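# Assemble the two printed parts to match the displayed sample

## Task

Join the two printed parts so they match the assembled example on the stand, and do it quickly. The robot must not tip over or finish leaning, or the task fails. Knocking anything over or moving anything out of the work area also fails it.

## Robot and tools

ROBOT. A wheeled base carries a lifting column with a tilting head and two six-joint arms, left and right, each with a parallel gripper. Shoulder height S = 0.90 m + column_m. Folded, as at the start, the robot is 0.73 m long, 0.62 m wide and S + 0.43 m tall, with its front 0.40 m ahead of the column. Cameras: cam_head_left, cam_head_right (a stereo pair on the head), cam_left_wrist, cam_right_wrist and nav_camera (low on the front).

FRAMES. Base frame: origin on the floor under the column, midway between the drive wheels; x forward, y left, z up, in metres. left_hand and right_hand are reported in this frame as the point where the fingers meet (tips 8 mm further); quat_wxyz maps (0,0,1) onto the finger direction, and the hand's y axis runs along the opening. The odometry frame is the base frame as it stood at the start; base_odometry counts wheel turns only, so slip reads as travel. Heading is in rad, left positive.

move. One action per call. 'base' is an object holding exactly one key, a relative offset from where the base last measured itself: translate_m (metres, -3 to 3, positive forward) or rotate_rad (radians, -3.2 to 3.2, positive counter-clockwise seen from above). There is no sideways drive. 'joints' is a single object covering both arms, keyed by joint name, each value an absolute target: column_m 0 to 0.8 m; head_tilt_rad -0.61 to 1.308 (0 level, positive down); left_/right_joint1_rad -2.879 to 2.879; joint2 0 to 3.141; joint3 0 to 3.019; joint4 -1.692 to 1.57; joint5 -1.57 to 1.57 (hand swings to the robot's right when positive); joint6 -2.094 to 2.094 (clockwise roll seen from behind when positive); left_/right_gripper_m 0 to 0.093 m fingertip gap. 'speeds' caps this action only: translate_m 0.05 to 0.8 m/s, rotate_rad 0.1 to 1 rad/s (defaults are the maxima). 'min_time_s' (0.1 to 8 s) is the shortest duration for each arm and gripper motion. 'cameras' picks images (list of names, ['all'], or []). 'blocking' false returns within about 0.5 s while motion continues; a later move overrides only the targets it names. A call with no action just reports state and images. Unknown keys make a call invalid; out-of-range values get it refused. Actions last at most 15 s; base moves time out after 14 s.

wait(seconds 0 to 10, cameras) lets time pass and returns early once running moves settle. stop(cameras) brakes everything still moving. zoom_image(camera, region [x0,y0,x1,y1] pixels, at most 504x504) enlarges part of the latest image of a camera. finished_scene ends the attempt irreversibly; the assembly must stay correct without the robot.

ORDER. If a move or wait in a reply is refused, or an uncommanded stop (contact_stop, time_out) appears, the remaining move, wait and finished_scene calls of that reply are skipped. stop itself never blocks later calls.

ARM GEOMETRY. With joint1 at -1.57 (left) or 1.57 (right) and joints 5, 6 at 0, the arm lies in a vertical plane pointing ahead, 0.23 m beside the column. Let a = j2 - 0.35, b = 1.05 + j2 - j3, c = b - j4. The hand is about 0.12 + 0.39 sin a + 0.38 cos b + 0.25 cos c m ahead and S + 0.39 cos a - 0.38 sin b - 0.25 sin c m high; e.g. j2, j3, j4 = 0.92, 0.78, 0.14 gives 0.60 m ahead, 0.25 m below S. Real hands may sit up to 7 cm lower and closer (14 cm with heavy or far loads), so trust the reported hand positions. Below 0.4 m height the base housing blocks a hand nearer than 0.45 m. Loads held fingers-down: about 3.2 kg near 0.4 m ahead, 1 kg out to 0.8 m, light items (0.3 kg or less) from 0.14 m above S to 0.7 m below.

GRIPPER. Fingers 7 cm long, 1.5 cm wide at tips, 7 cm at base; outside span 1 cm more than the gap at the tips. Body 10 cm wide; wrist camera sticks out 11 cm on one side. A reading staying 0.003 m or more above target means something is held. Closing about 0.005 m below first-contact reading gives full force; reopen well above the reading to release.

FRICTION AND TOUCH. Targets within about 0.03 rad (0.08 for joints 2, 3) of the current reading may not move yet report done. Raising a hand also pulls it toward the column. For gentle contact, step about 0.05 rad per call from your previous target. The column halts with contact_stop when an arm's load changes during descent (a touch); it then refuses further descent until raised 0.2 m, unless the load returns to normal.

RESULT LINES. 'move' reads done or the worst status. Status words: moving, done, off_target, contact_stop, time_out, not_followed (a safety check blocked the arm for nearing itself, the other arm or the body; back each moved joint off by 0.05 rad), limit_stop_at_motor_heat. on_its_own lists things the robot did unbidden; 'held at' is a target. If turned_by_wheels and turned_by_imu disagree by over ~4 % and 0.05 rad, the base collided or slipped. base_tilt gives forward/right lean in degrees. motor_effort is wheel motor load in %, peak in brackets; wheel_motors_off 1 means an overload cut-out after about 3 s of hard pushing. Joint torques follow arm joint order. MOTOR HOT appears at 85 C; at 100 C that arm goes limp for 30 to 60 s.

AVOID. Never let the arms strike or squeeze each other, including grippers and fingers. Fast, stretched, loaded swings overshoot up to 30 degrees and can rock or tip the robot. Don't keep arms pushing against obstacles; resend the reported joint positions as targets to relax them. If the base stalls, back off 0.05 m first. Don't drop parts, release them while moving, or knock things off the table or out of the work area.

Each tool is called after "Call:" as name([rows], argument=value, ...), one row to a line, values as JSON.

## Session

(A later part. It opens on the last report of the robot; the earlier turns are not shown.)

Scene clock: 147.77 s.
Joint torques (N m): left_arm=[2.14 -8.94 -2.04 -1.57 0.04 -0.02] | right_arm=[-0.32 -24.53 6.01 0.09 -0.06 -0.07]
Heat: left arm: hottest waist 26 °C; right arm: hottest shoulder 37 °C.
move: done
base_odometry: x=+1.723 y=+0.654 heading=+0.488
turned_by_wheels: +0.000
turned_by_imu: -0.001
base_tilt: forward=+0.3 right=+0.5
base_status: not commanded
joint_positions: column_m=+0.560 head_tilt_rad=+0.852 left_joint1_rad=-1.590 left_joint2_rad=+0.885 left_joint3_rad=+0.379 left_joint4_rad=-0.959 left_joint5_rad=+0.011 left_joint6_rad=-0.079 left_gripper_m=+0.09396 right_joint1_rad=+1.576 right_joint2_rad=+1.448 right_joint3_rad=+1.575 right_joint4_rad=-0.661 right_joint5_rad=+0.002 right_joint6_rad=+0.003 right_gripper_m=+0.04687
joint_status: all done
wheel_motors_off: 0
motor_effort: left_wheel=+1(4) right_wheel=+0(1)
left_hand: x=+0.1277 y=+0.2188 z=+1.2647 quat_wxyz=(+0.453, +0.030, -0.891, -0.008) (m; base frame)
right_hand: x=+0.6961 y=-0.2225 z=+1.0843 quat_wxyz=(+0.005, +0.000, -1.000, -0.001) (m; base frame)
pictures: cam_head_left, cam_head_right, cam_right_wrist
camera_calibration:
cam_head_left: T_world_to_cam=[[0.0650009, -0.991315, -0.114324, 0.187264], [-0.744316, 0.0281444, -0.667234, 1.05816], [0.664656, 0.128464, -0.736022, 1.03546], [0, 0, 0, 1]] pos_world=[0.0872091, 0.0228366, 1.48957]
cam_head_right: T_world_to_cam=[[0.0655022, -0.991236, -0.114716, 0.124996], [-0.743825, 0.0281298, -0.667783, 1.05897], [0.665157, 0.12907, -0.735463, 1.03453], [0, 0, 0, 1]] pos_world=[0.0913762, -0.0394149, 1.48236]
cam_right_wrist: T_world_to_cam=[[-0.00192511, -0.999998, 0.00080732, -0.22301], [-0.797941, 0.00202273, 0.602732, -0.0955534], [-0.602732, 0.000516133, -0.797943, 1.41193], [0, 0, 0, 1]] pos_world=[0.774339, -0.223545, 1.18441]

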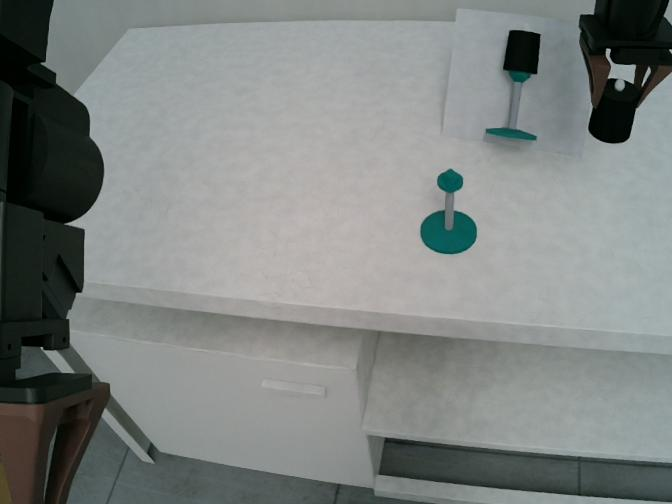

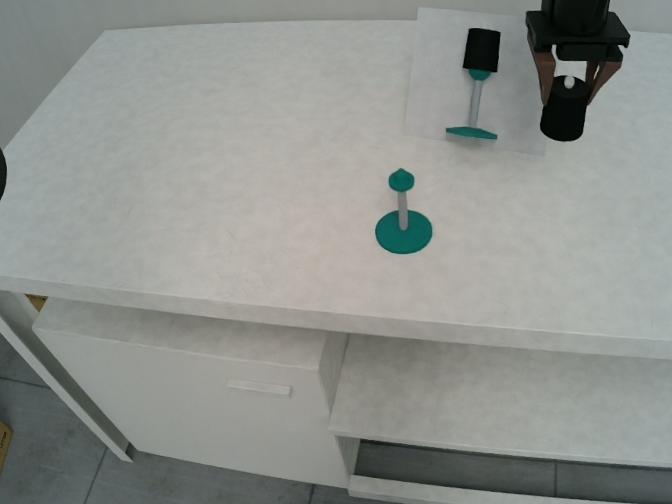

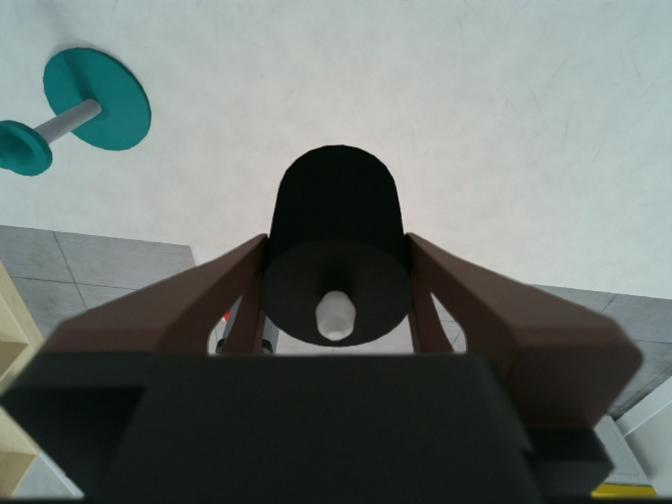

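Call:
move(base={"rotate_rad": 0.281}, speeds={"rotate_rad": 0.4})

Call:
move(base={"translate_m": -0.039}, cameras=["cam_head_left","cam_head_right","cam_right_wrist"])

Call:
zoom_image(camera="cam_right_wrist", region=[186, 0, 486, 300])

Call:
zoom_image(camera="cam_head_left", region=[472, 30, 672, 230])

Call:
zoom_image(camera="cam_head_right", region=[472, 30, 672, 230])

Scene clock: 180.40 s.
Joint torques (N m): left_arm=[2.2 -8.94 -2.04 -1.55 0.02 -0.02] | right_arm=[0.44 -25.11 6.04 0.23 -0.08 -0.04]
Heat: left arm: hottest waist 26 °C; right arm: hottest shoulder 39 °C.
move: done
base_odometry: x=+1.723 y=+0.655 heading=+0.768
turned_by_wheels: +0.280
turned_by_imu: +0.270
base_tilt: forward=+0.3 right=+0.6
base_status: done
joint_positions: column_m=+0.560 head_tilt_rad=+0.852 left_joint1_rad=-1.590 left_joint2_rad=+0.885 left_joint3_rad=+0.379 left_joint4_rad=-0.959 left_joint5_rad=+0.011 left_joint6_rad=-0.079 left_gripper_m=+0.09396 right_joint1_rad=+1.573 right_joint2_rad=+1.448 right_joint3_rad=+1.575 right_joint4_rad=-0.661 right_joint5_rad=+0.001 right_joint6_rad=+0.003 right_gripper_m=+0.04687
joint_status: not commanded
wheel_motors_off: 0
motor_effort: left_wheel=-2(46) right_wheel=+0(48)
left_hand: x=+0.1277 y=+0.2188 z=+1.2647 quat_wxyz=(+0.453, +0.030, -0.891, -0.008) (m; base frame)
right_hand: x=+0.6961 y=-0.2241 z=+1.0843 quat_wxyz=(+0.005, -0.001, -1.000, -0.001) (m; base frame)
pictures: none

Scene clock: 181.40 s.
Joint torques (N m): left_arm=[2.32 -8.88 -1.76 -1.47 0.02 -0.02] | right_arm=[0.09 -25.05 5.83 0.21 -0.05 -0.04]
Heat: left arm: hottest waist 26 °C; right arm: hottest shoulder 39 °C.
move: done
base_odometry: x=+1.695 y=+0.628 heading=+0.769
turned_by_wheels: +0.001
turned_by_imu: +0.001
base_tilt: forward=+0.3 right=+0.5
base_status: done
joint_positions: column_m=+0.560 head_tilt_rad=+0.852 left_joint1_rad=-1.590 left_joint2_rad=+0.885 left_joint3_rad=+0.375 left_joint4_rad=-0.959 left_joint5_rad=+0.011 left_joint6_rad=-0.079 left_gripper_m=+0.09396 right_joint1_rad=+1.573 right_joint2_rad=+1.448 right_joint3_rad=+1.575 right_joint4_rad=-0.661 right_joint5_rad=+0.001 right_joint6_rad=+0.003 right_gripper_m=+0.04687
joint_status: not commanded
wheel_motors_off: 0
motor_effort: left_wheel=-3(52) right_wheel=-1(44)
left_hand: x=+0.1253 y=+0.2189 z=+1.2656 quat_wxyz=(+0.455, +0.030, -0.890, -0.008) (m; base frame)
right_hand: x=+0.6961 y=-0.2241 z=+1.0843 quat_wxyz=(+0.005, -0.001, -1.000, -0.001) (m; base frame)
pictures: cam_head_left, cam_head_right, cam_right_wrist
camera_calibration:
cam_head_left: T_world_to_cam=[[0.0649707, -0.991314, -0.114344, 0.187303], [-0.744413, 0.0281616, -0.667126, 1.05793], [0.664552, 0.128463, -0.736117, 1.03568], [0, 0, 0, 1]] pos_world=[0.0871091, 0.0228366, 1.48957]
cam_head_right: T_world_to_cam=[[0.065472, -0.991236, -0.114736, 0.125028], [-0.743921, 0.0281471, -0.667675, 1.05882], [0.665053, 0.129069, -0.735558, 1.03468], [0, 0, 0, 1]] pos_world=[0.0913762, -0.0394149, 1.48236]
cam_right_wrist: T_world_to_cam=[[-0.003296, -0.999992, 0.00231745, -0.225235], [-0.797932, 0.00402683, 0.602735, -0.0951108], [-0.602739, 0.000137446, -0.797938, 1.41184], [0, 0, 0, 1]] pos_world=[0.774338, -0.225044, 1.18441]

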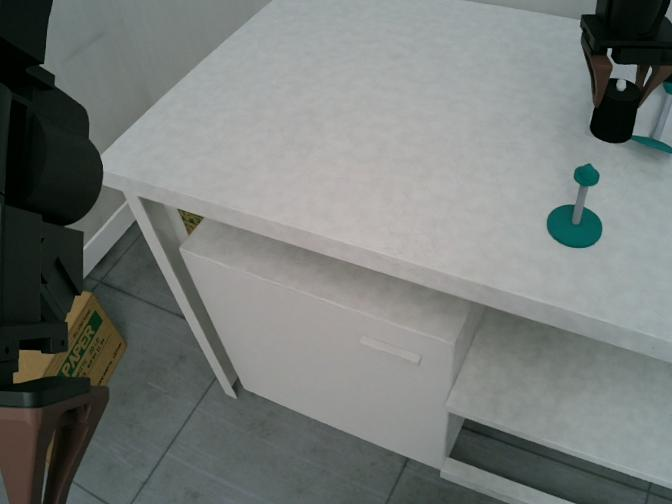

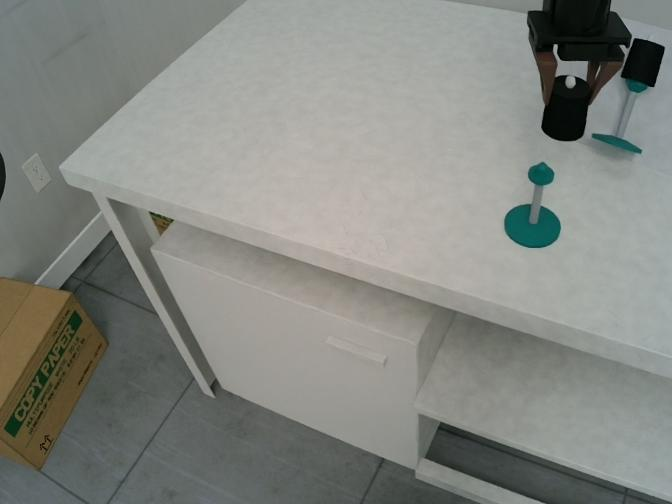

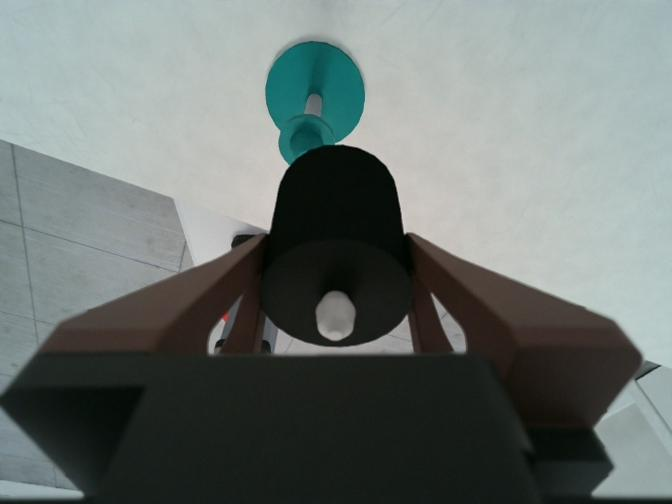

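Scaled by 1.680 from the camera's 672x504 image, which has a finer 960x720 frame.

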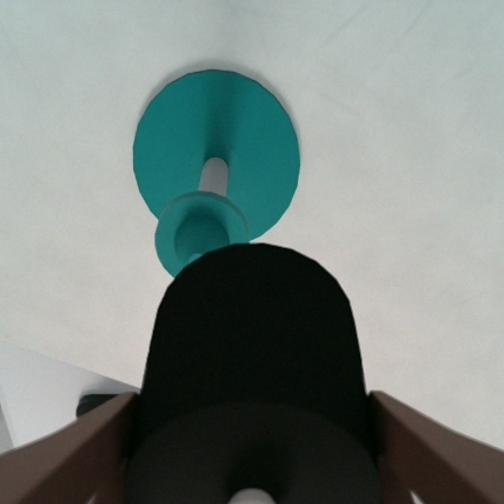

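Scaled by 2.520 from the camera's 672x504 image, which has a finer 960x720 frame.

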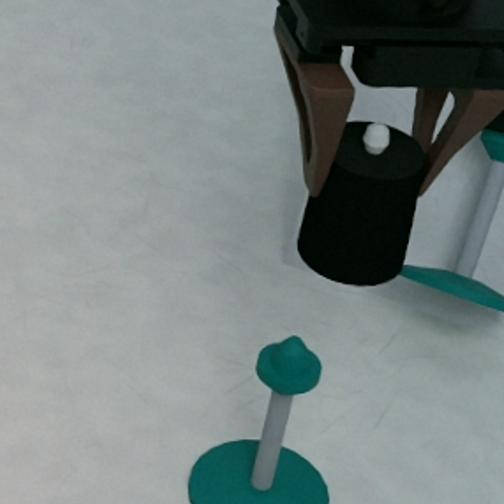

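Scaled by 2.520 from the camera's 672x504 image, which has a finer 960x720 frame.

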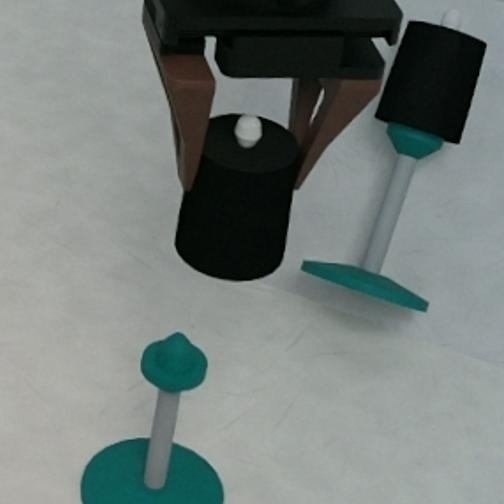

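Call:
move(base={"rotate_rad": 0.0255}, joints={"column_m": 0.53}, cameras=["cam_head_left","cam_head_right","cam_right_wrist"])

Call:
zoom_image(camera="cam_right_wrist", region=[236, 0, 436, 200])

Call:
zoom_image(camera="cam_head_left", region=[472, 30, 672, 230])

Call:
zoom_image(camera="cam_head_right", region=[472, 30, 672, 230])

Scene clock: 202.60 s.
Joint torques (N m): left_arm=[2.26 -8.88 -1.69 -1.58 0.03 -0.02] | right_arm=[-0.5 -25.17 5.9 0.29 -0.02 -0.02]
Heat: left arm: hottest waist 26 °C; right arm: hottest shoulder 39 °C.
move: done
base_odometry: x=+1.695 y=+0.628 heading=+0.793
turned_by_wheels: +0.024
turned_by_imu: +0.022
base_tilt: forward=+0.3 right=+0.6
base_status: done
joint_positions: column_m=+0.530 head_tilt_rad=+0.852 left_joint1_rad=-1.590 left_joint2_rad=+0.885 left_joint3_rad=+0.375 left_joint4_rad=-0.959 left_joint5_rad=+0.011 left_joint6_rad=-0.079 left_gripper_m=+0.09396 right_joint1_rad=+1.575 right_joint2_rad=+1.448 right_joint3_rad=+1.575 right_joint4_rad=-0.661 right_joint5_rad=+0.001 right_joint6_rad=+0.003 right_gripper_m=+0.04687
joint_status: all done
wheel_motors_off: 0
motor_effort: left_wheel=+2(23) right_wheel=+1(59)
left_hand: x=+0.1253 y=+0.2189 z=+1.2357 quat_wxyz=(+0.455, +0.030, -0.890, -0.008) (m; base frame)
right_hand: x=+0.6961 y=-0.2231 z=+1.0545 quat_wxyz=(+0.005, -0.001, -1.000, -0.001) (m; base frame)
pictures: cam_head_left, cam_head_right, cam_right_wrist
camera_calibration:
cam_head_left: T_world_to_cam=[[0.0649707, -0.991314, -0.114344, 0.183884], [-0.744413, 0.0281616, -0.667126, 1.03799], [0.664552, 0.128463, -0.736117, 1.01367], [0, 0, 0, 1]] pos_world=[0.0871091, 0.0228366, 1.45967]
cam_head_right: T_world_to_cam=[[0.065472, -0.991236, -0.114736, 0.121597], [-0.743921, 0.0281471, -0.667675, 1.03886], [0.665053, 0.129069, -0.735558, 1.01269], [0, 0, 0, 1]] pos_world=[0.0913762, -0.0394149, 1.45246]
cam_right_wrist: T_world_to_cam=[[-0.00246349, -0.999997, 0.000583427, -0.222911], [-0.797939, 0.00231738, 0.602734, -0.0774681], [-0.602733, 0.00101929, -0.797942, 1.38818], [0, 0, 0, 1]] pos_world=[0.774338, -0.224145, 1.15451]

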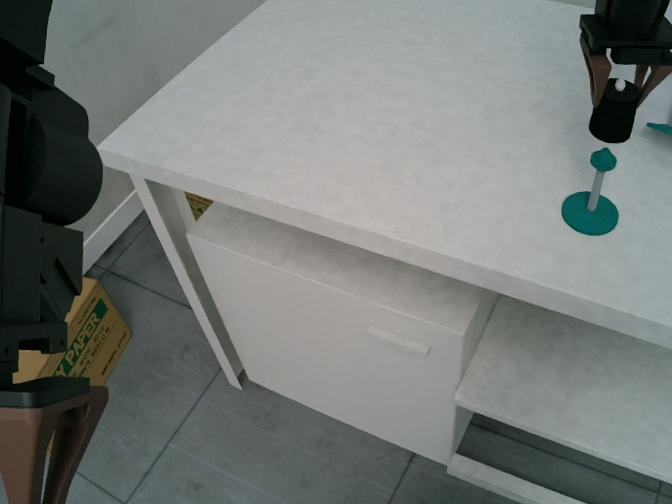

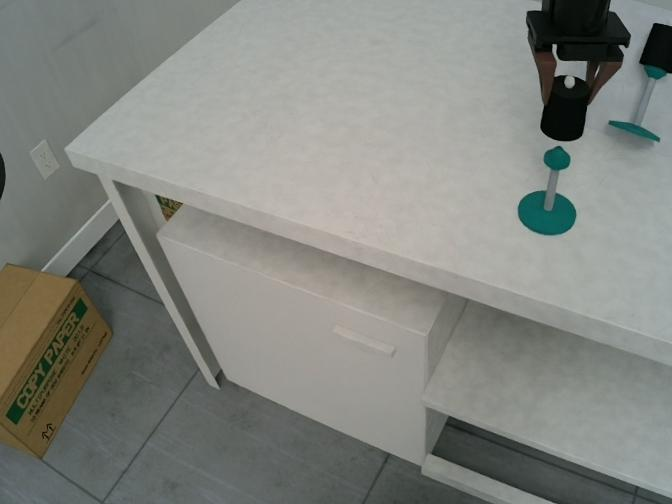

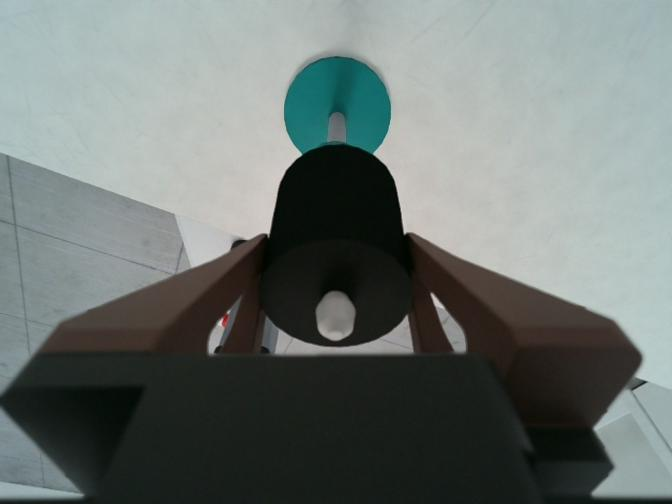

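Scaled by 2.520 from the camera's 672x504 image, which has a finer 960x720 frame.

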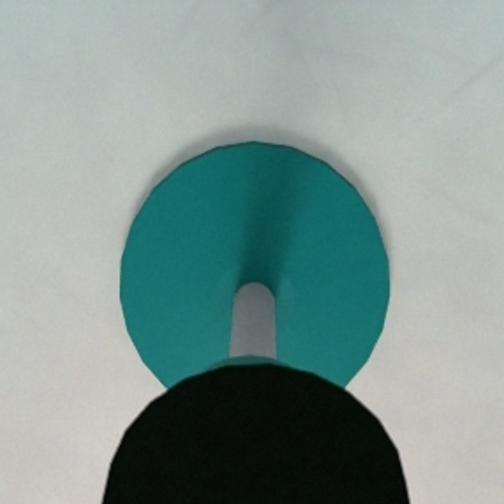

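Scaled by 2.520 from the camera's 672x504 image, which has a finer 960x720 frame.

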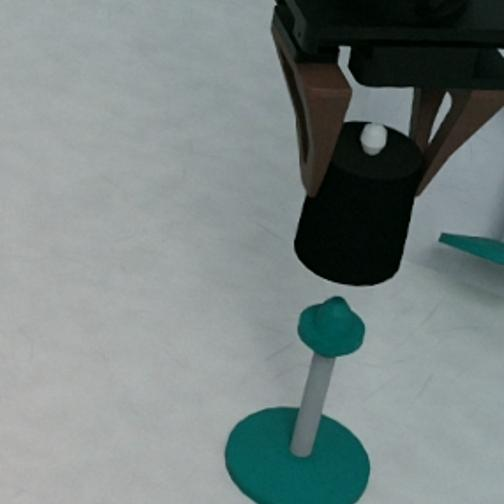

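Scaled by 2.520 from the camera's 672x504 image, which has a finer 960x720 frame.

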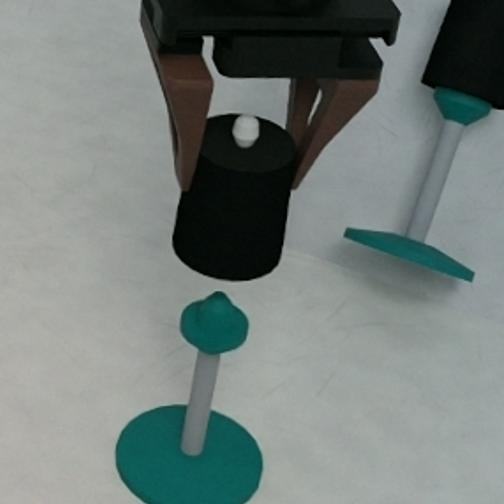

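Call:
move(base={"translate_m": -0.0045}, cameras=["cam_right_wrist"])

Call:
zoom_image(camera="cam_right_wrist", region=[236, 0, 436, 200])

Scene clock: 220.40 s.
Joint torques (N m): left_arm=[2.14 -8.76 -1.73 -1.48 0.03 -0.02] | right_arm=[-0.38 -24.94 6.09 0.05 -0.03 -0.01]
Heat: left arm: hottest waist 26 °C; right arm: hottest shoulder 40 °C.
move: done
base_odometry: x=+1.692 y=+0.624 heading=+0.794
turned_by_wheels: +0.001
turned_by_imu: +0.000
base_tilt: forward=+0.3 right=+0.5
base_status: done
joint_positions: column_m=+0.530 head_tilt_rad=+0.853 left_joint1_rad=-1.590 left_joint2_rad=+0.883 left_joint3_rad=+0.375 left_joint4_rad=-0.959 left_joint5_rad=+0.011 left_joint6_rad=-0.079 left_gripper_m=+0.09396 right_joint1_rad=+1.575 right_joint2_rad=+1.448 right_joint3_rad=+1.575 right_joint4_rad=-0.661 right_joint5_rad=+0.001 right_joint6_rad=+0.003 right_gripper_m=+0.04687
joint_status: not commanded
wheel_motors_off: 0
motor_effort: left_wheel=+0(33) right_wheel=-1(55)
left_hand: x=+0.1260 y=+0.2189 z=+1.2356 quat_wxyz=(+0.454, +0.030, -0.890, -0.008) (m; base frame)
right_hand: x=+0.6958 y=-0.2231 z=+1.0544 quat_wxyz=(+0.005, -0.001, -1.000, -0.001) (m; base frame)
pictures: cam_right_wrist
camera_calibration:
cam_right_wrist: T_world_to_cam=[[-0.00246319, -0.999997, 0.000584353, -0.222912], [-0.797722, 0.00231732, 0.603021, -0.0779868], [-0.603021, 0.0010192, -0.797725, 1.38801], [0, 0, 0, 1]] pos_world=[0.774239, -0.224145, 1.15441]

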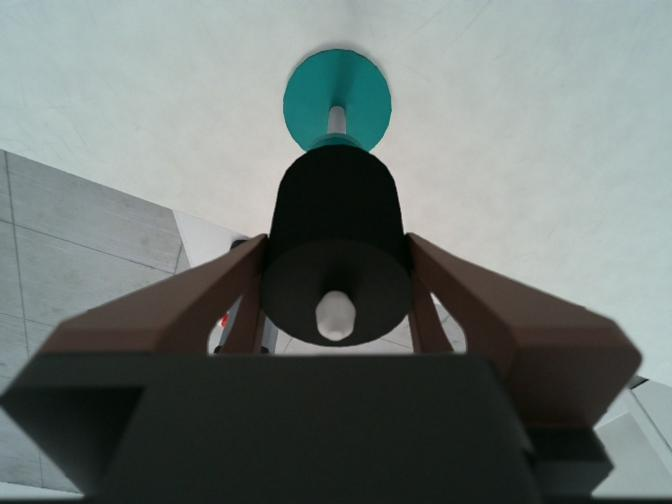

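Scaled by 2.520 from the camera's 672x504 image, which has a finer 960x720 frame.

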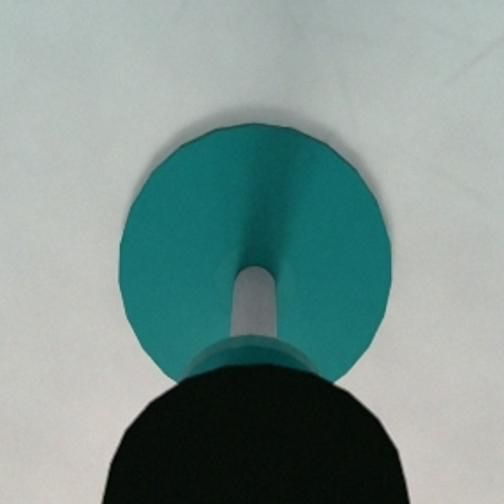

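Call:
move(joints={"column_m": 0.498}, cameras=["cam_head_left","cam_head_right","cam_right_wrist"])

Call:
zoom_image(camera="cam_head_left", region=[532, 60, 672, 200])

Call:
zoom_image(camera="cam_head_right", region=[502, 60, 642, 200])

Call:
zoom_image(camera="cam_right_wrist", region=[236, 0, 436, 200])

Scene clock: 230.47 s.
Joint torques (N m): left_arm=[2.2 -8.76 -1.7 -1.57 0.03 -0.02] | right_arm=[-0.44 -24.88 5.93 0.27 -0.02 -0.07]
Heat: left arm: hottest waist 26 °C; right arm: hottest shoulder 40 °C.
move: done
base_odometry: x=+1.692 y=+0.624 heading=+0.794
turned_by_wheels: +0.000
turned_by_imu: -0.001
base_tilt: forward=+0.3 right=+0.6
base_status: not commanded
joint_positions: column_m=+0.498 head_tilt_rad=+0.853 left_joint1_rad=-1.590 left_joint2_rad=+0.883 left_joint3_rad=+0.375 left_joint4_rad=-0.959 left_joint5_rad=+0.011 left_joint6_rad=-0.079 left_gripper_m=+0.09396 right_joint1_rad=+1.575 right_joint2_rad=+1.448 right_joint3_rad=+1.575 right_joint4_rad=-0.661 right_joint5_rad=+0.001 right_joint6_rad=+0.003 right_gripper_m=+0.04687
joint_status: all done
wheel_motors_off: 0
motor_effort: left_wheel=-2(3) right_wheel=-1(2)
left_hand: x=+0.1260 y=+0.2189 z=+1.2036 quat_wxyz=(+0.454, +0.030, -0.890, -0.008) (m; base frame)
right_hand: x=+0.6958 y=-0.2231 z=+1.0224 quat_wxyz=(+0.005, -0.001, -1.000, -0.001) (m; base frame)
pictures: cam_head_left, cam_head_right, cam_right_wrist
camera_calibration:
cam_head_left: T_world_to_cam=[[0.0649329, -0.991314, -0.114373, 0.180269], [-0.744653, 0.0281624, -0.666857, 1.01628], [0.664286, 0.128469, -0.736356, 0.990477], [0, 0, 0, 1]] pos_world=[0.0871092, 0.0228366, 1.42767]
cam_head_right: T_world_to_cam=[[0.0654341, -0.991235, -0.114765, 0.11797], [-0.744161, 0.0281479, -0.667407, 1.01713], [0.664787, 0.129075, -0.735797, 0.989513], [0, 0, 0, 1]] pos_world=[0.0913761, -0.0394149, 1.42046]
cam_right_wrist: T_world_to_cam=[[-0.00246319, -0.999997, 0.000584353, -0.222894], [-0.797722, 0.00231732, 0.603021, -0.0586902], [-0.603021, 0.0010192, -0.797725, 1.36248], [0, 0, 0, 1]] pos_world=[0.774239, -0.224145, 1.12241]

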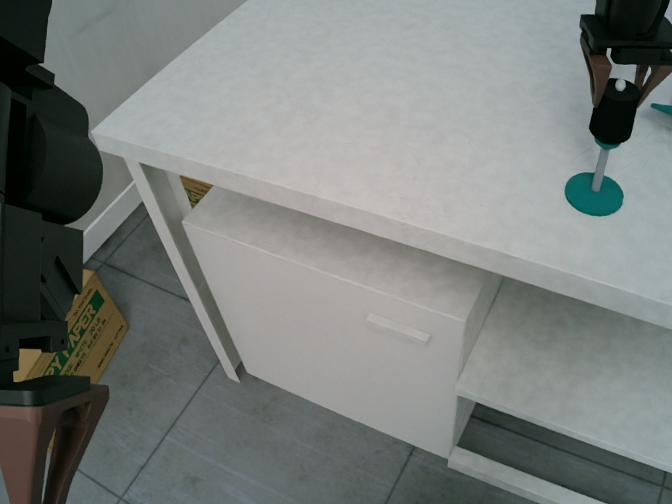

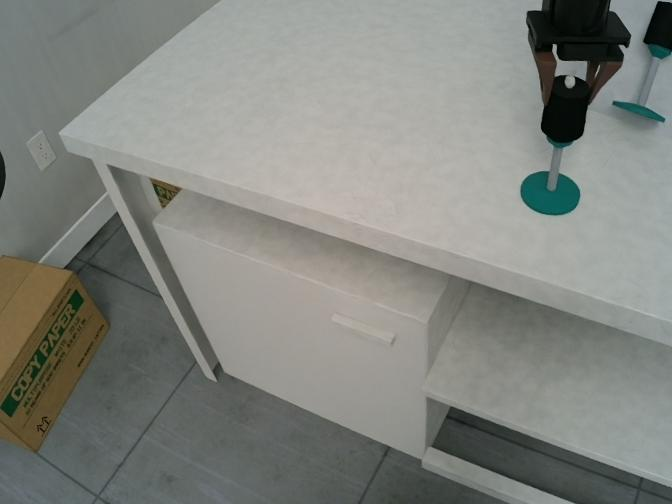

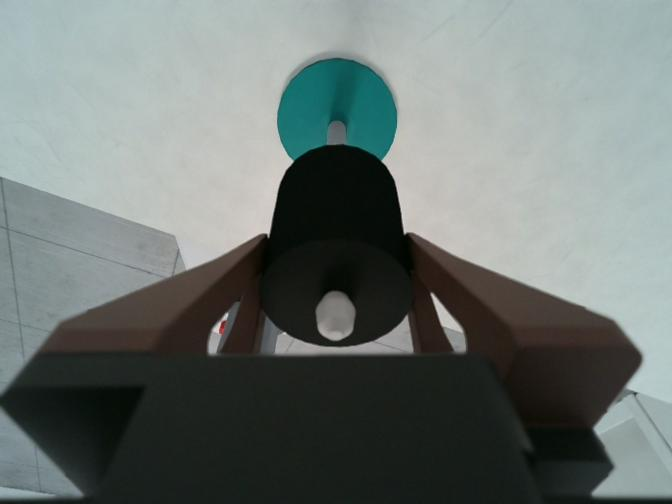

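Scaled by 3.600 from the camera's 672x504 image, which has a finer 960x720 frame.

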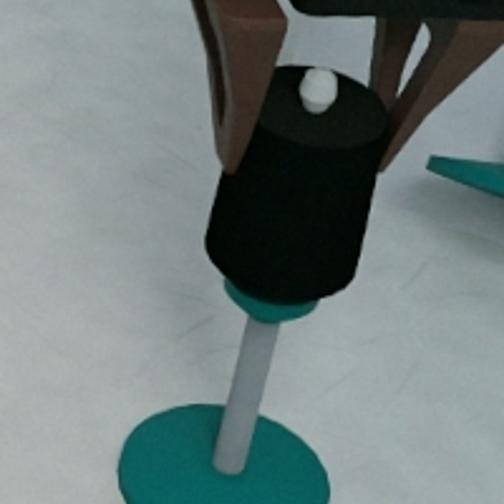

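Scaled by 3.600 from the camera's 672x504 image, which has a finer 960x720 frame.

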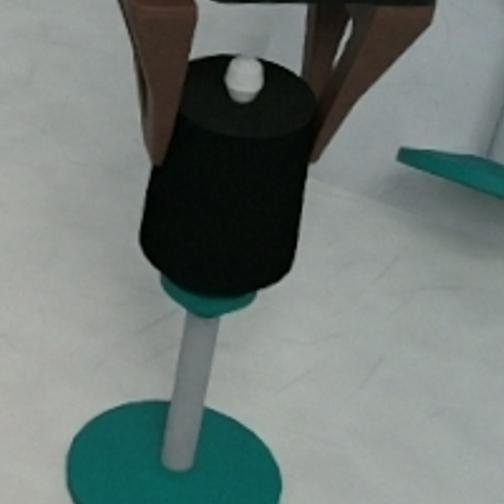

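Scaled by 2.520 from the camera's 672x504 image, which has a finer 960x720 frame.

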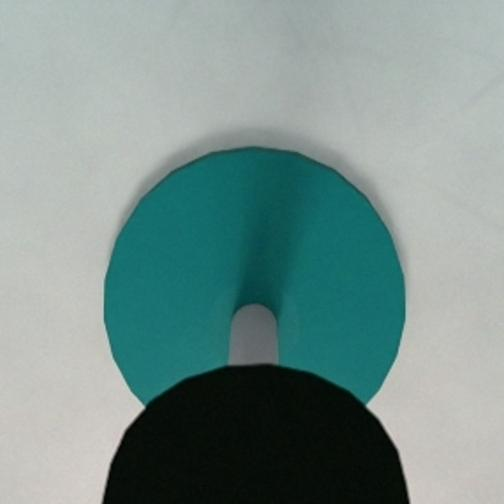

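Call:
move(joints={"column_m": 0.484}, cameras=["cam_head_left","cam_head_right","cam_right_wrist"])

Call:
zoom_image(camera="cam_head_left", region=[532, 60, 672, 200])

Call:
zoom_image(camera="cam_head_right", region=[502, 60, 642, 200])

Call:
zoom_image(camera="cam_right_wrist", region=[236, 0, 436, 200])

Scene clock: 237.83 s.
Joint torques (N m): left_arm=[2.14 -8.7 -1.72 -1.57 0.03 -0.02] | right_arm=[-0.32 -24.7 6.09 0.28 -0.04 -0.02]
Heat: left arm: hottest waist 26 °C; right arm: hottest shoulder 40 °C.
move: done
base_odometry: x=+1.692 y=+0.624 heading=+0.794
turned_by_wheels: +0.000
turned_by_imu: -0.001
base_tilt: forward=+0.3 right=+0.6
base_status: not commanded
joint_positions: column_m=+0.484 head_tilt_rad=+0.853 left_joint1_rad=-1.590 left_joint2_rad=+0.883 left_joint3_rad=+0.375 left_joint4_rad=-0.959 left_joint5_rad=+0.011 left_joint6_rad=-0.079 left_gripper_m=+0.09396 right_joint1_rad=+1.575 right_joint2_rad=+1.438 right_joint3_rad=+1.575 right_joint4_rad=-0.662 right_joint5_rad=+0.001 right_joint6_rad=+0.003 right_gripper_m=+0.04687
joint_status: all done
wheel_motors_off: 0
motor_effort: left_wheel=-3(4) right_wheel=-1(2)
left_hand: x=+0.1260 y=+0.2189 z=+1.1896 quat_wxyz=(+0.454, +0.030, -0.890, -0.008) (m; base frame)
right_hand: x=+0.6991 y=-0.2231 z=+1.0139 quat_wxyz=(+0.001, -0.001, -1.000, -0.001) (m; base frame)
pictures: cam_head_left, cam_head_right, cam_right_wrist
camera_calibration:
cam_head_left: T_world_to_cam=[[0.0649329, -0.991314, -0.114373, 0.178679], [-0.744653, 0.0281624, -0.666857, 1.00701], [0.664286, 0.128469, -0.736356, 0.980241], [0, 0, 0, 1]] pos_world=[0.0871092, 0.0228366, 1.41377]
cam_head_right: T_world_to_cam=[[0.0654341, -0.991235, -0.114765, 0.116363], [-0.744161, 0.0281479, -0.667407, 1.00779], [0.664787, 0.129075, -0.735797, 0.979211], [0, 0, 0, 1]] pos_world=[0.0913761, -0.0394149, 1.40646]
cam_right_wrist: T_world_to_cam=[[-0.00246855, -0.999997, 0.000563668, -0.222856], [-0.802748, 0.00231776, 0.596314, -0.0407065], [-0.596313, 0.00101955, -0.802751, 1.3581], [0, 0, 0, 1]] pos_world=[0.776628, -0.224145, 1.11462]

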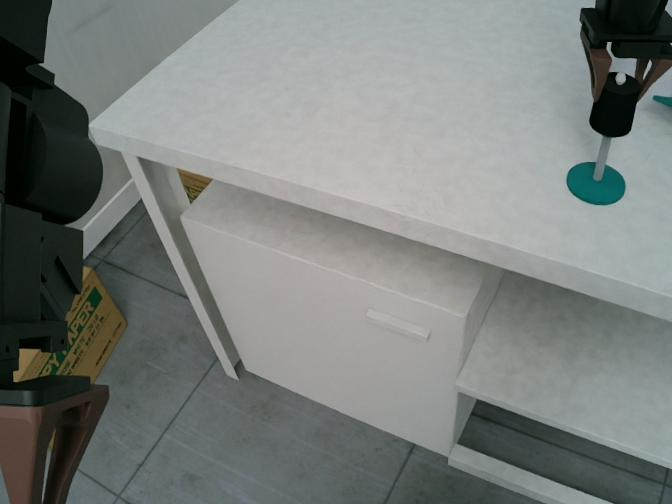

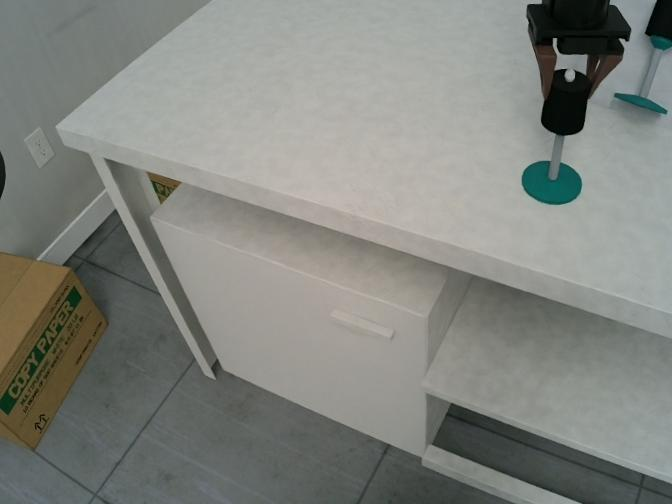

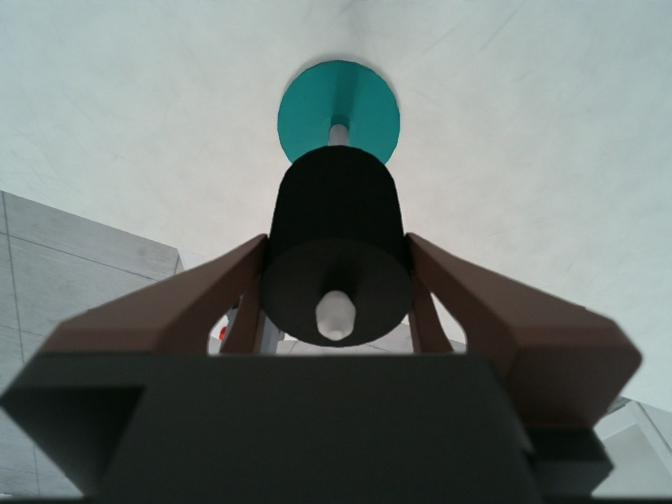

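Scaled by 3.600 from the camera's 672x504 image, which has a finer 960x720 frame.

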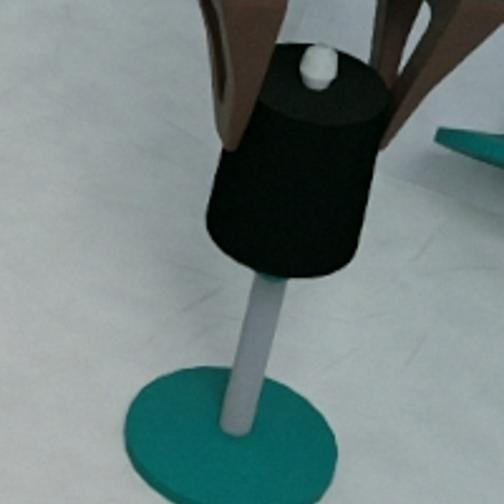

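Scaled by 3.600 from the camera's 672x504 image, which has a finer 960x720 frame.

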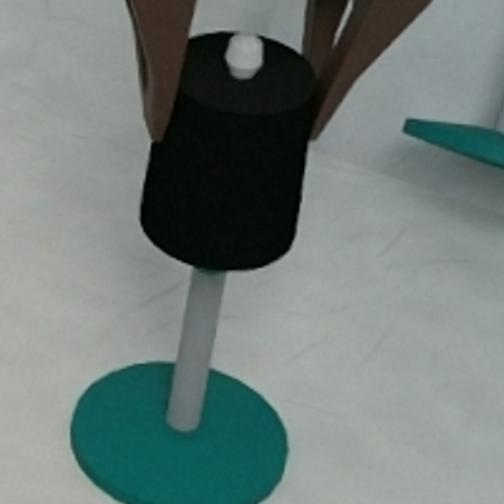

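Scaled by 2.520 from the camera's 672x504 image, which has a finer 960x720 frame.

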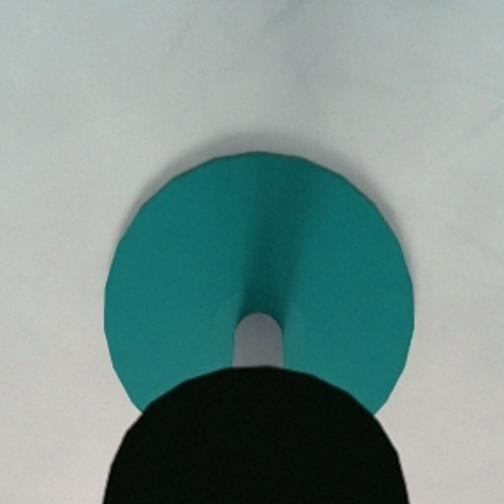

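Call:
move(joints={"column_m": 0.474}, cameras=["cam_head_left","cam_right_wrist"])

Call:
zoom_image(camera="cam_head_left", region=[532, 60, 672, 200])

Call:
zoom_image(camera="cam_right_wrist", region=[236, 0, 436, 200])

Scene clock: 262.60 s.
Joint torques (N m): left_arm=[2.14 -8.76 -1.7 -1.55 0.03 -0.02] | right_arm=[-0.44 -22.83 6.02 0.17 -0.03 -0.02]
Heat: left arm: hottest waist 26 °C; right arm: hottest shoulder 40 °C.
move: done
base_odometry: x=+1.692 y=+0.624 heading=+0.794
turned_by_wheels: +0.000
turned_by_imu: -0.001
base_tilt: forward=+0.3 right=+0.6
base_status: not commanded
joint_positions: column_m=+0.474 head_tilt_rad=+0.853 left_joint1_rad=-1.590 left_joint2_rad=+0.883 left_joint3_rad=+0.375 left_joint4_rad=-0.959 left_joint5_rad=+0.011 left_joint6_rad=-0.079 left_gripper_m=+0.09396 right_joint1_rad=+1.575 right_joint2_rad=+1.421 right_joint3_rad=+1.575 right_joint4_rad=-0.662 right_joint5_rad=+0.001 right_joint6_rad=+0.003 right_gripper_m=+0.04687
joint_status: all done
wheel_motors_off: 0
motor_effort: left_wheel=-2(4) right_wheel=-1(1)
left_hand: x=+0.1260 y=+0.2189 z=+1.1796 quat_wxyz=(+0.454, +0.030, -0.890, -0.008) (m; base frame)
right_hand: x=+0.7054 y=-0.2231 z=+1.0138 quat_wxyz=(-0.008, -0.001, -1.000, -0.001) (m; base frame)
pictures: cam_head_left, cam_right_wrist
camera_calibration:
cam_head_left: T_world_to_cam=[[0.0649329, -0.991314, -0.114373, 0.177524], [-0.744653, 0.0281624, -0.666857, 1.00027], [0.664286, 0.128469, -0.736356, 0.972804], [0, 0, 0, 1]] pos_world=[0.0871092, 0.0228366, 1.40367]
cam_right_wrist: T_world_to_cam=[[-0.00261656, -0.999996, 0.000496826, -0.222655], [-0.81284, 0.00241625, 0.582481, -0.014417], [-0.582481, 0.00112026, -0.812844, 1.36229], [0, 0, 0, 1]] pos_world=[0.781205, -0.224146, 1.11584]

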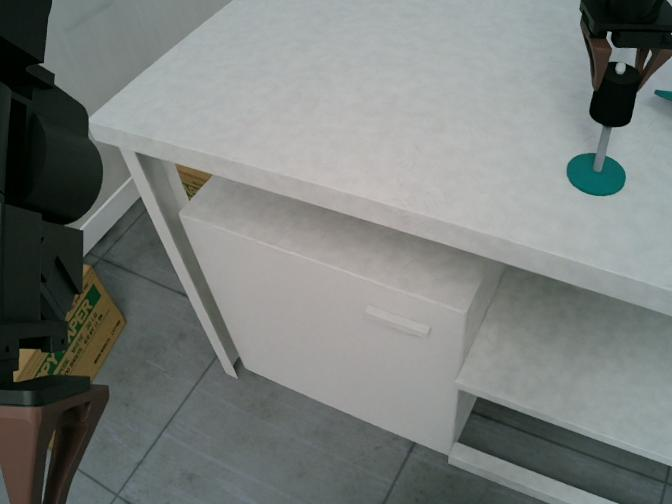

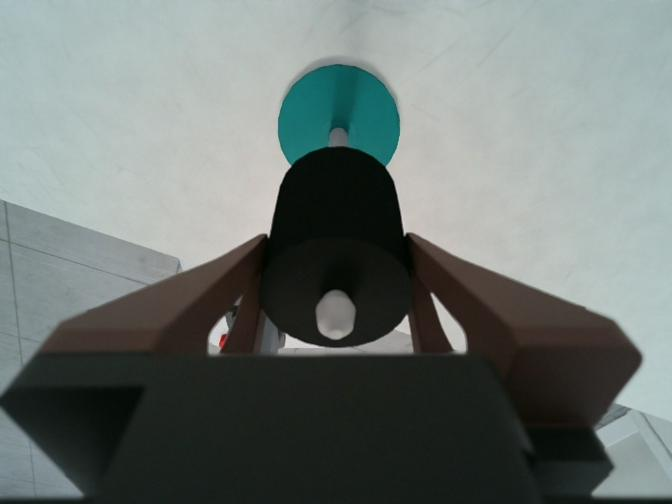

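Scaled by 3.600 from the camera's 672x504 image, which has a finer 960x720 frame.

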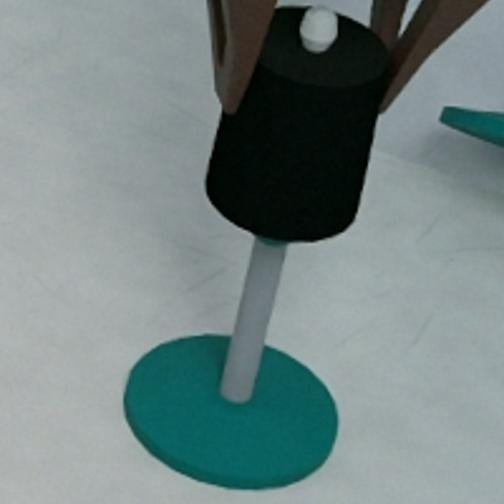

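Scaled by 2.520 from the camera's 672x504 image, which has a finer 960x720 frame.

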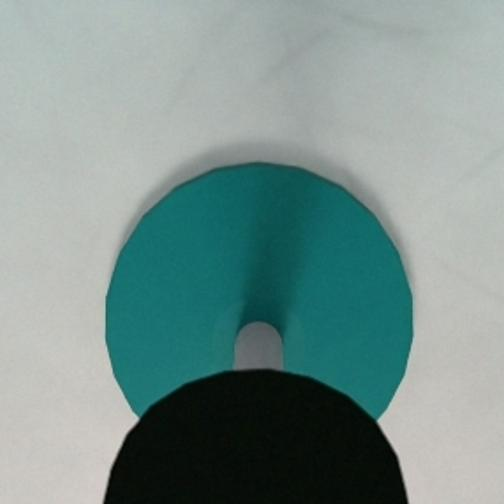

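Call:
move(joints={"column_m": 0.485})

Call:
move(joints={"right_gripper_m": 0.056}, min_time_s=2, cameras=["cam_head_left","cam_head_right","cam_right_wrist"])

Call:
zoom_image(camera="cam_head_left", region=[532, 60, 672, 200])

Call:
zoom_image(camera="cam_head_right", region=[502, 60, 642, 200])

Scene clock: 268.90 s.
Joint torques (N m): left_arm=[2.2 -8.76 -1.69 -1.55 0.03 -0.02] | right_arm=[-0.09 -23.77 6.08 0.28 -0.03 -0.05]
Heat: left arm: hottest waist 26 °C; right arm: hottest shoulder 40 °C.
move: done
base_odometry: x=+1.692 y=+0.624 heading=+0.794
turned_by_wheels: +0.000
turned_by_imu: -0.001
base_tilt: forward=+0.3 right=+0.5
base_status: not commanded
joint_positions: column_m=+0.485 head_tilt_rad=+0.853 left_joint1_rad=-1.590 left_joint2_rad=+0.883 left_joint3_rad=+0.375 left_joint4_rad=-0.959 left_joint5_rad=+0.011 left_joint6_rad=-0.079 left_gripper_m=+0.09396 right_joint1_rad=+1.575 right_joint2_rad=+1.431 right_joint3_rad=+1.575 right_joint4_rad=-0.662 right_joint5_rad=+0.001 right_joint6_rad=+0.003 right_gripper_m=+0.04687
joint_status: all done
wheel_motors_off: 0
motor_effort: left_wheel=-3(3) right_wheel=-1(1)
left_hand: x=+0.1260 y=+0.2189 z=+1.1904 quat_wxyz=(+0.454, +0.030, -0.890, -0.008) (m; base frame)
right_hand: x=+0.7015 y=-0.2231 z=+1.0184 quat_wxyz=(-0.002, -0.001, -1.000, -0.001) (m; base frame)
pictures: none

Scene clock: 271.17 s.
Joint torques (N m): left_arm=[2.2 -8.76 -1.69 -1.57 0.03 -0.02] | right_arm=[-0.44 -23.53 5.93 0.35 -0.02 -0.05]
Heat: left arm: hottest waist 26 °C; right arm: hottest shoulder 39 °C.
move: done
base_odometry: x=+1.692 y=+0.624 heading=+0.794
turned_by_wheels: +0.000
turned_by_imu: +0.000
base_tilt: forward=+0.3 right=+0.5
base_status: not commanded
joint_positions: column_m=+0.485 head_tilt_rad=+0.853 left_joint1_rad=-1.590 left_joint2_rad=+0.883 left_joint3_rad=+0.375 left_joint4_rad=-0.959 left_joint5_rad=+0.011 left_joint6_rad=-0.079 left_gripper_m=+0.09396 right_joint1_rad=+1.575 right_joint2_rad=+1.431 right_joint3_rad=+1.575 right_joint4_rad=-0.662 right_joint5_rad=+0.001 right_joint6_rad=+0.003 right_gripper_m=+0.05592
joint_status: all done
wheel_motors_off: 0
motor_effort: left_wheel=-2(5) right_wheel=-1(2)
left_hand: x=+0.1260 y=+0.2189 z=+1.1904 quat_wxyz=(+0.454, +0.030, -0.890, -0.008) (m; base frame)
right_hand: x=+0.7015 y=-0.2231 z=+1.0184 quat_wxyz=(-0.002, -0.001, -1.000, -0.001) (m; base frame)
pictures: cam_head_left, cam_head_right, cam_right_wrist
camera_calibration:
cam_head_left: T_world_to_cam=[[0.0649329, -0.991314, -0.114373, 0.178771], [-0.744653, 0.0281624, -0.666857, 1.00754], [0.664286, 0.128469, -0.736356, 0.98083], [0, 0, 0, 1]] pos_world=[0.0871092, 0.0228366, 1.41457]
cam_head_right: T_world_to_cam=[[0.0654341, -0.991235, -0.114765, 0.116455], [-0.744161, 0.0281479, -0.667407, 1.00832], [0.664787, 0.129075, -0.735797, 0.9798], [0, 0, 0, 1]] pos_world=[0.0913761, -0.0394149, 1.40726]
cam_right_wrist: T_world_to_cam=[[-0.00255301, -0.999997, 0.000605966, -0.222836], [-0.806571, 0.0024174, 0.591132, -0.0334531], [-0.591131, 0.00102041, -0.806575, 1.36344], [0, 0, 0, 1]] pos_world=[0.778419, -0.224145, 1.11963]

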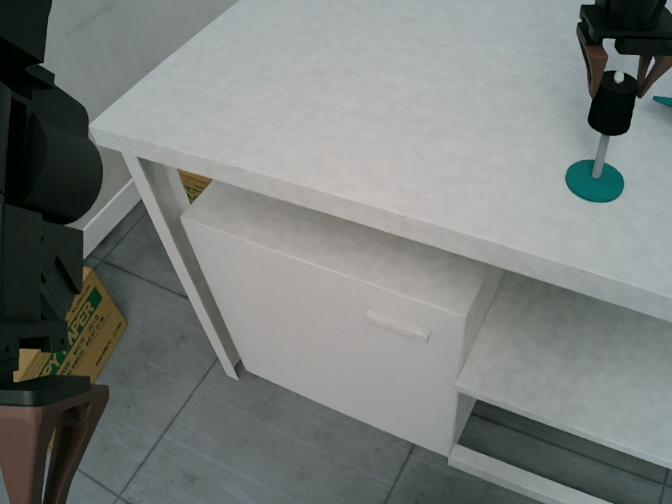

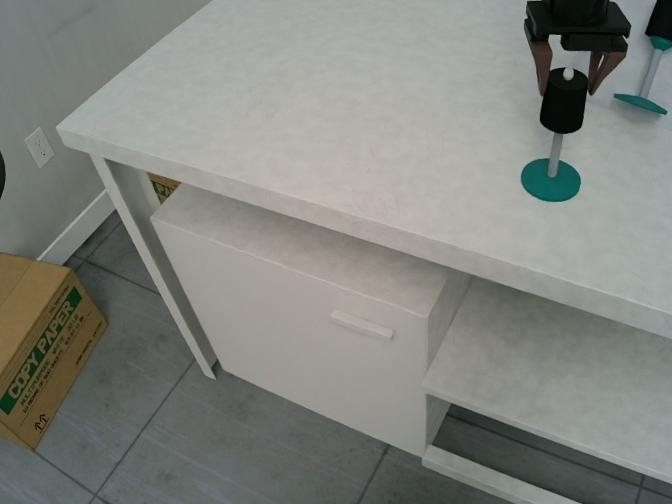

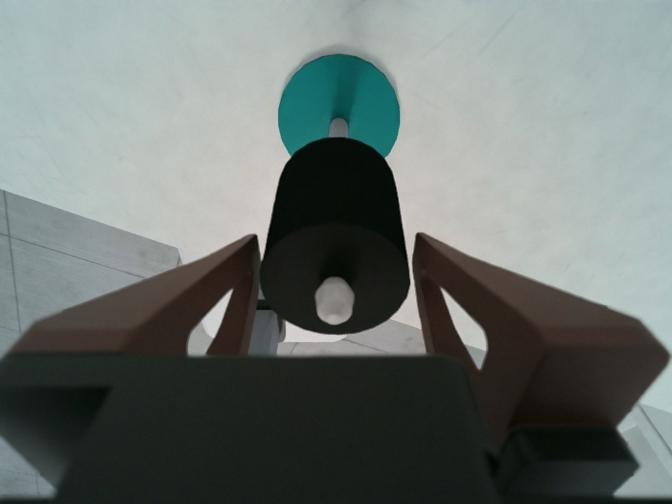

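Scaled by 3.600 from the camera's 672x504 image, which has a finer 960x720 frame.

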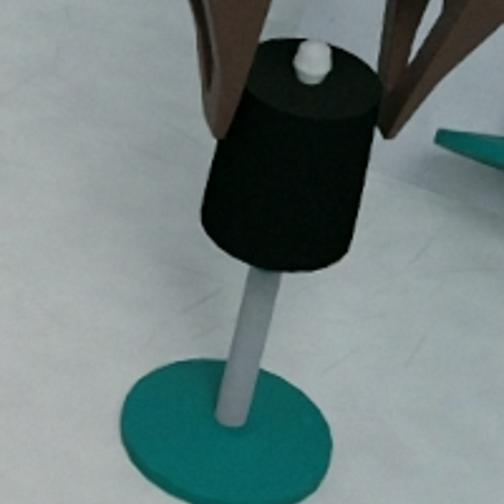

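Scaled by 3.600 from the camera's 672x504 image, which has a finer 960x720 frame.

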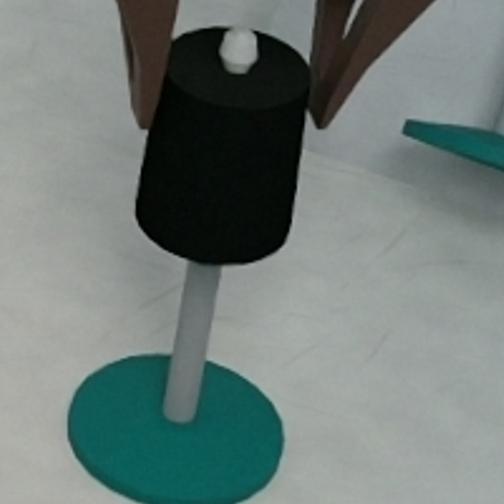

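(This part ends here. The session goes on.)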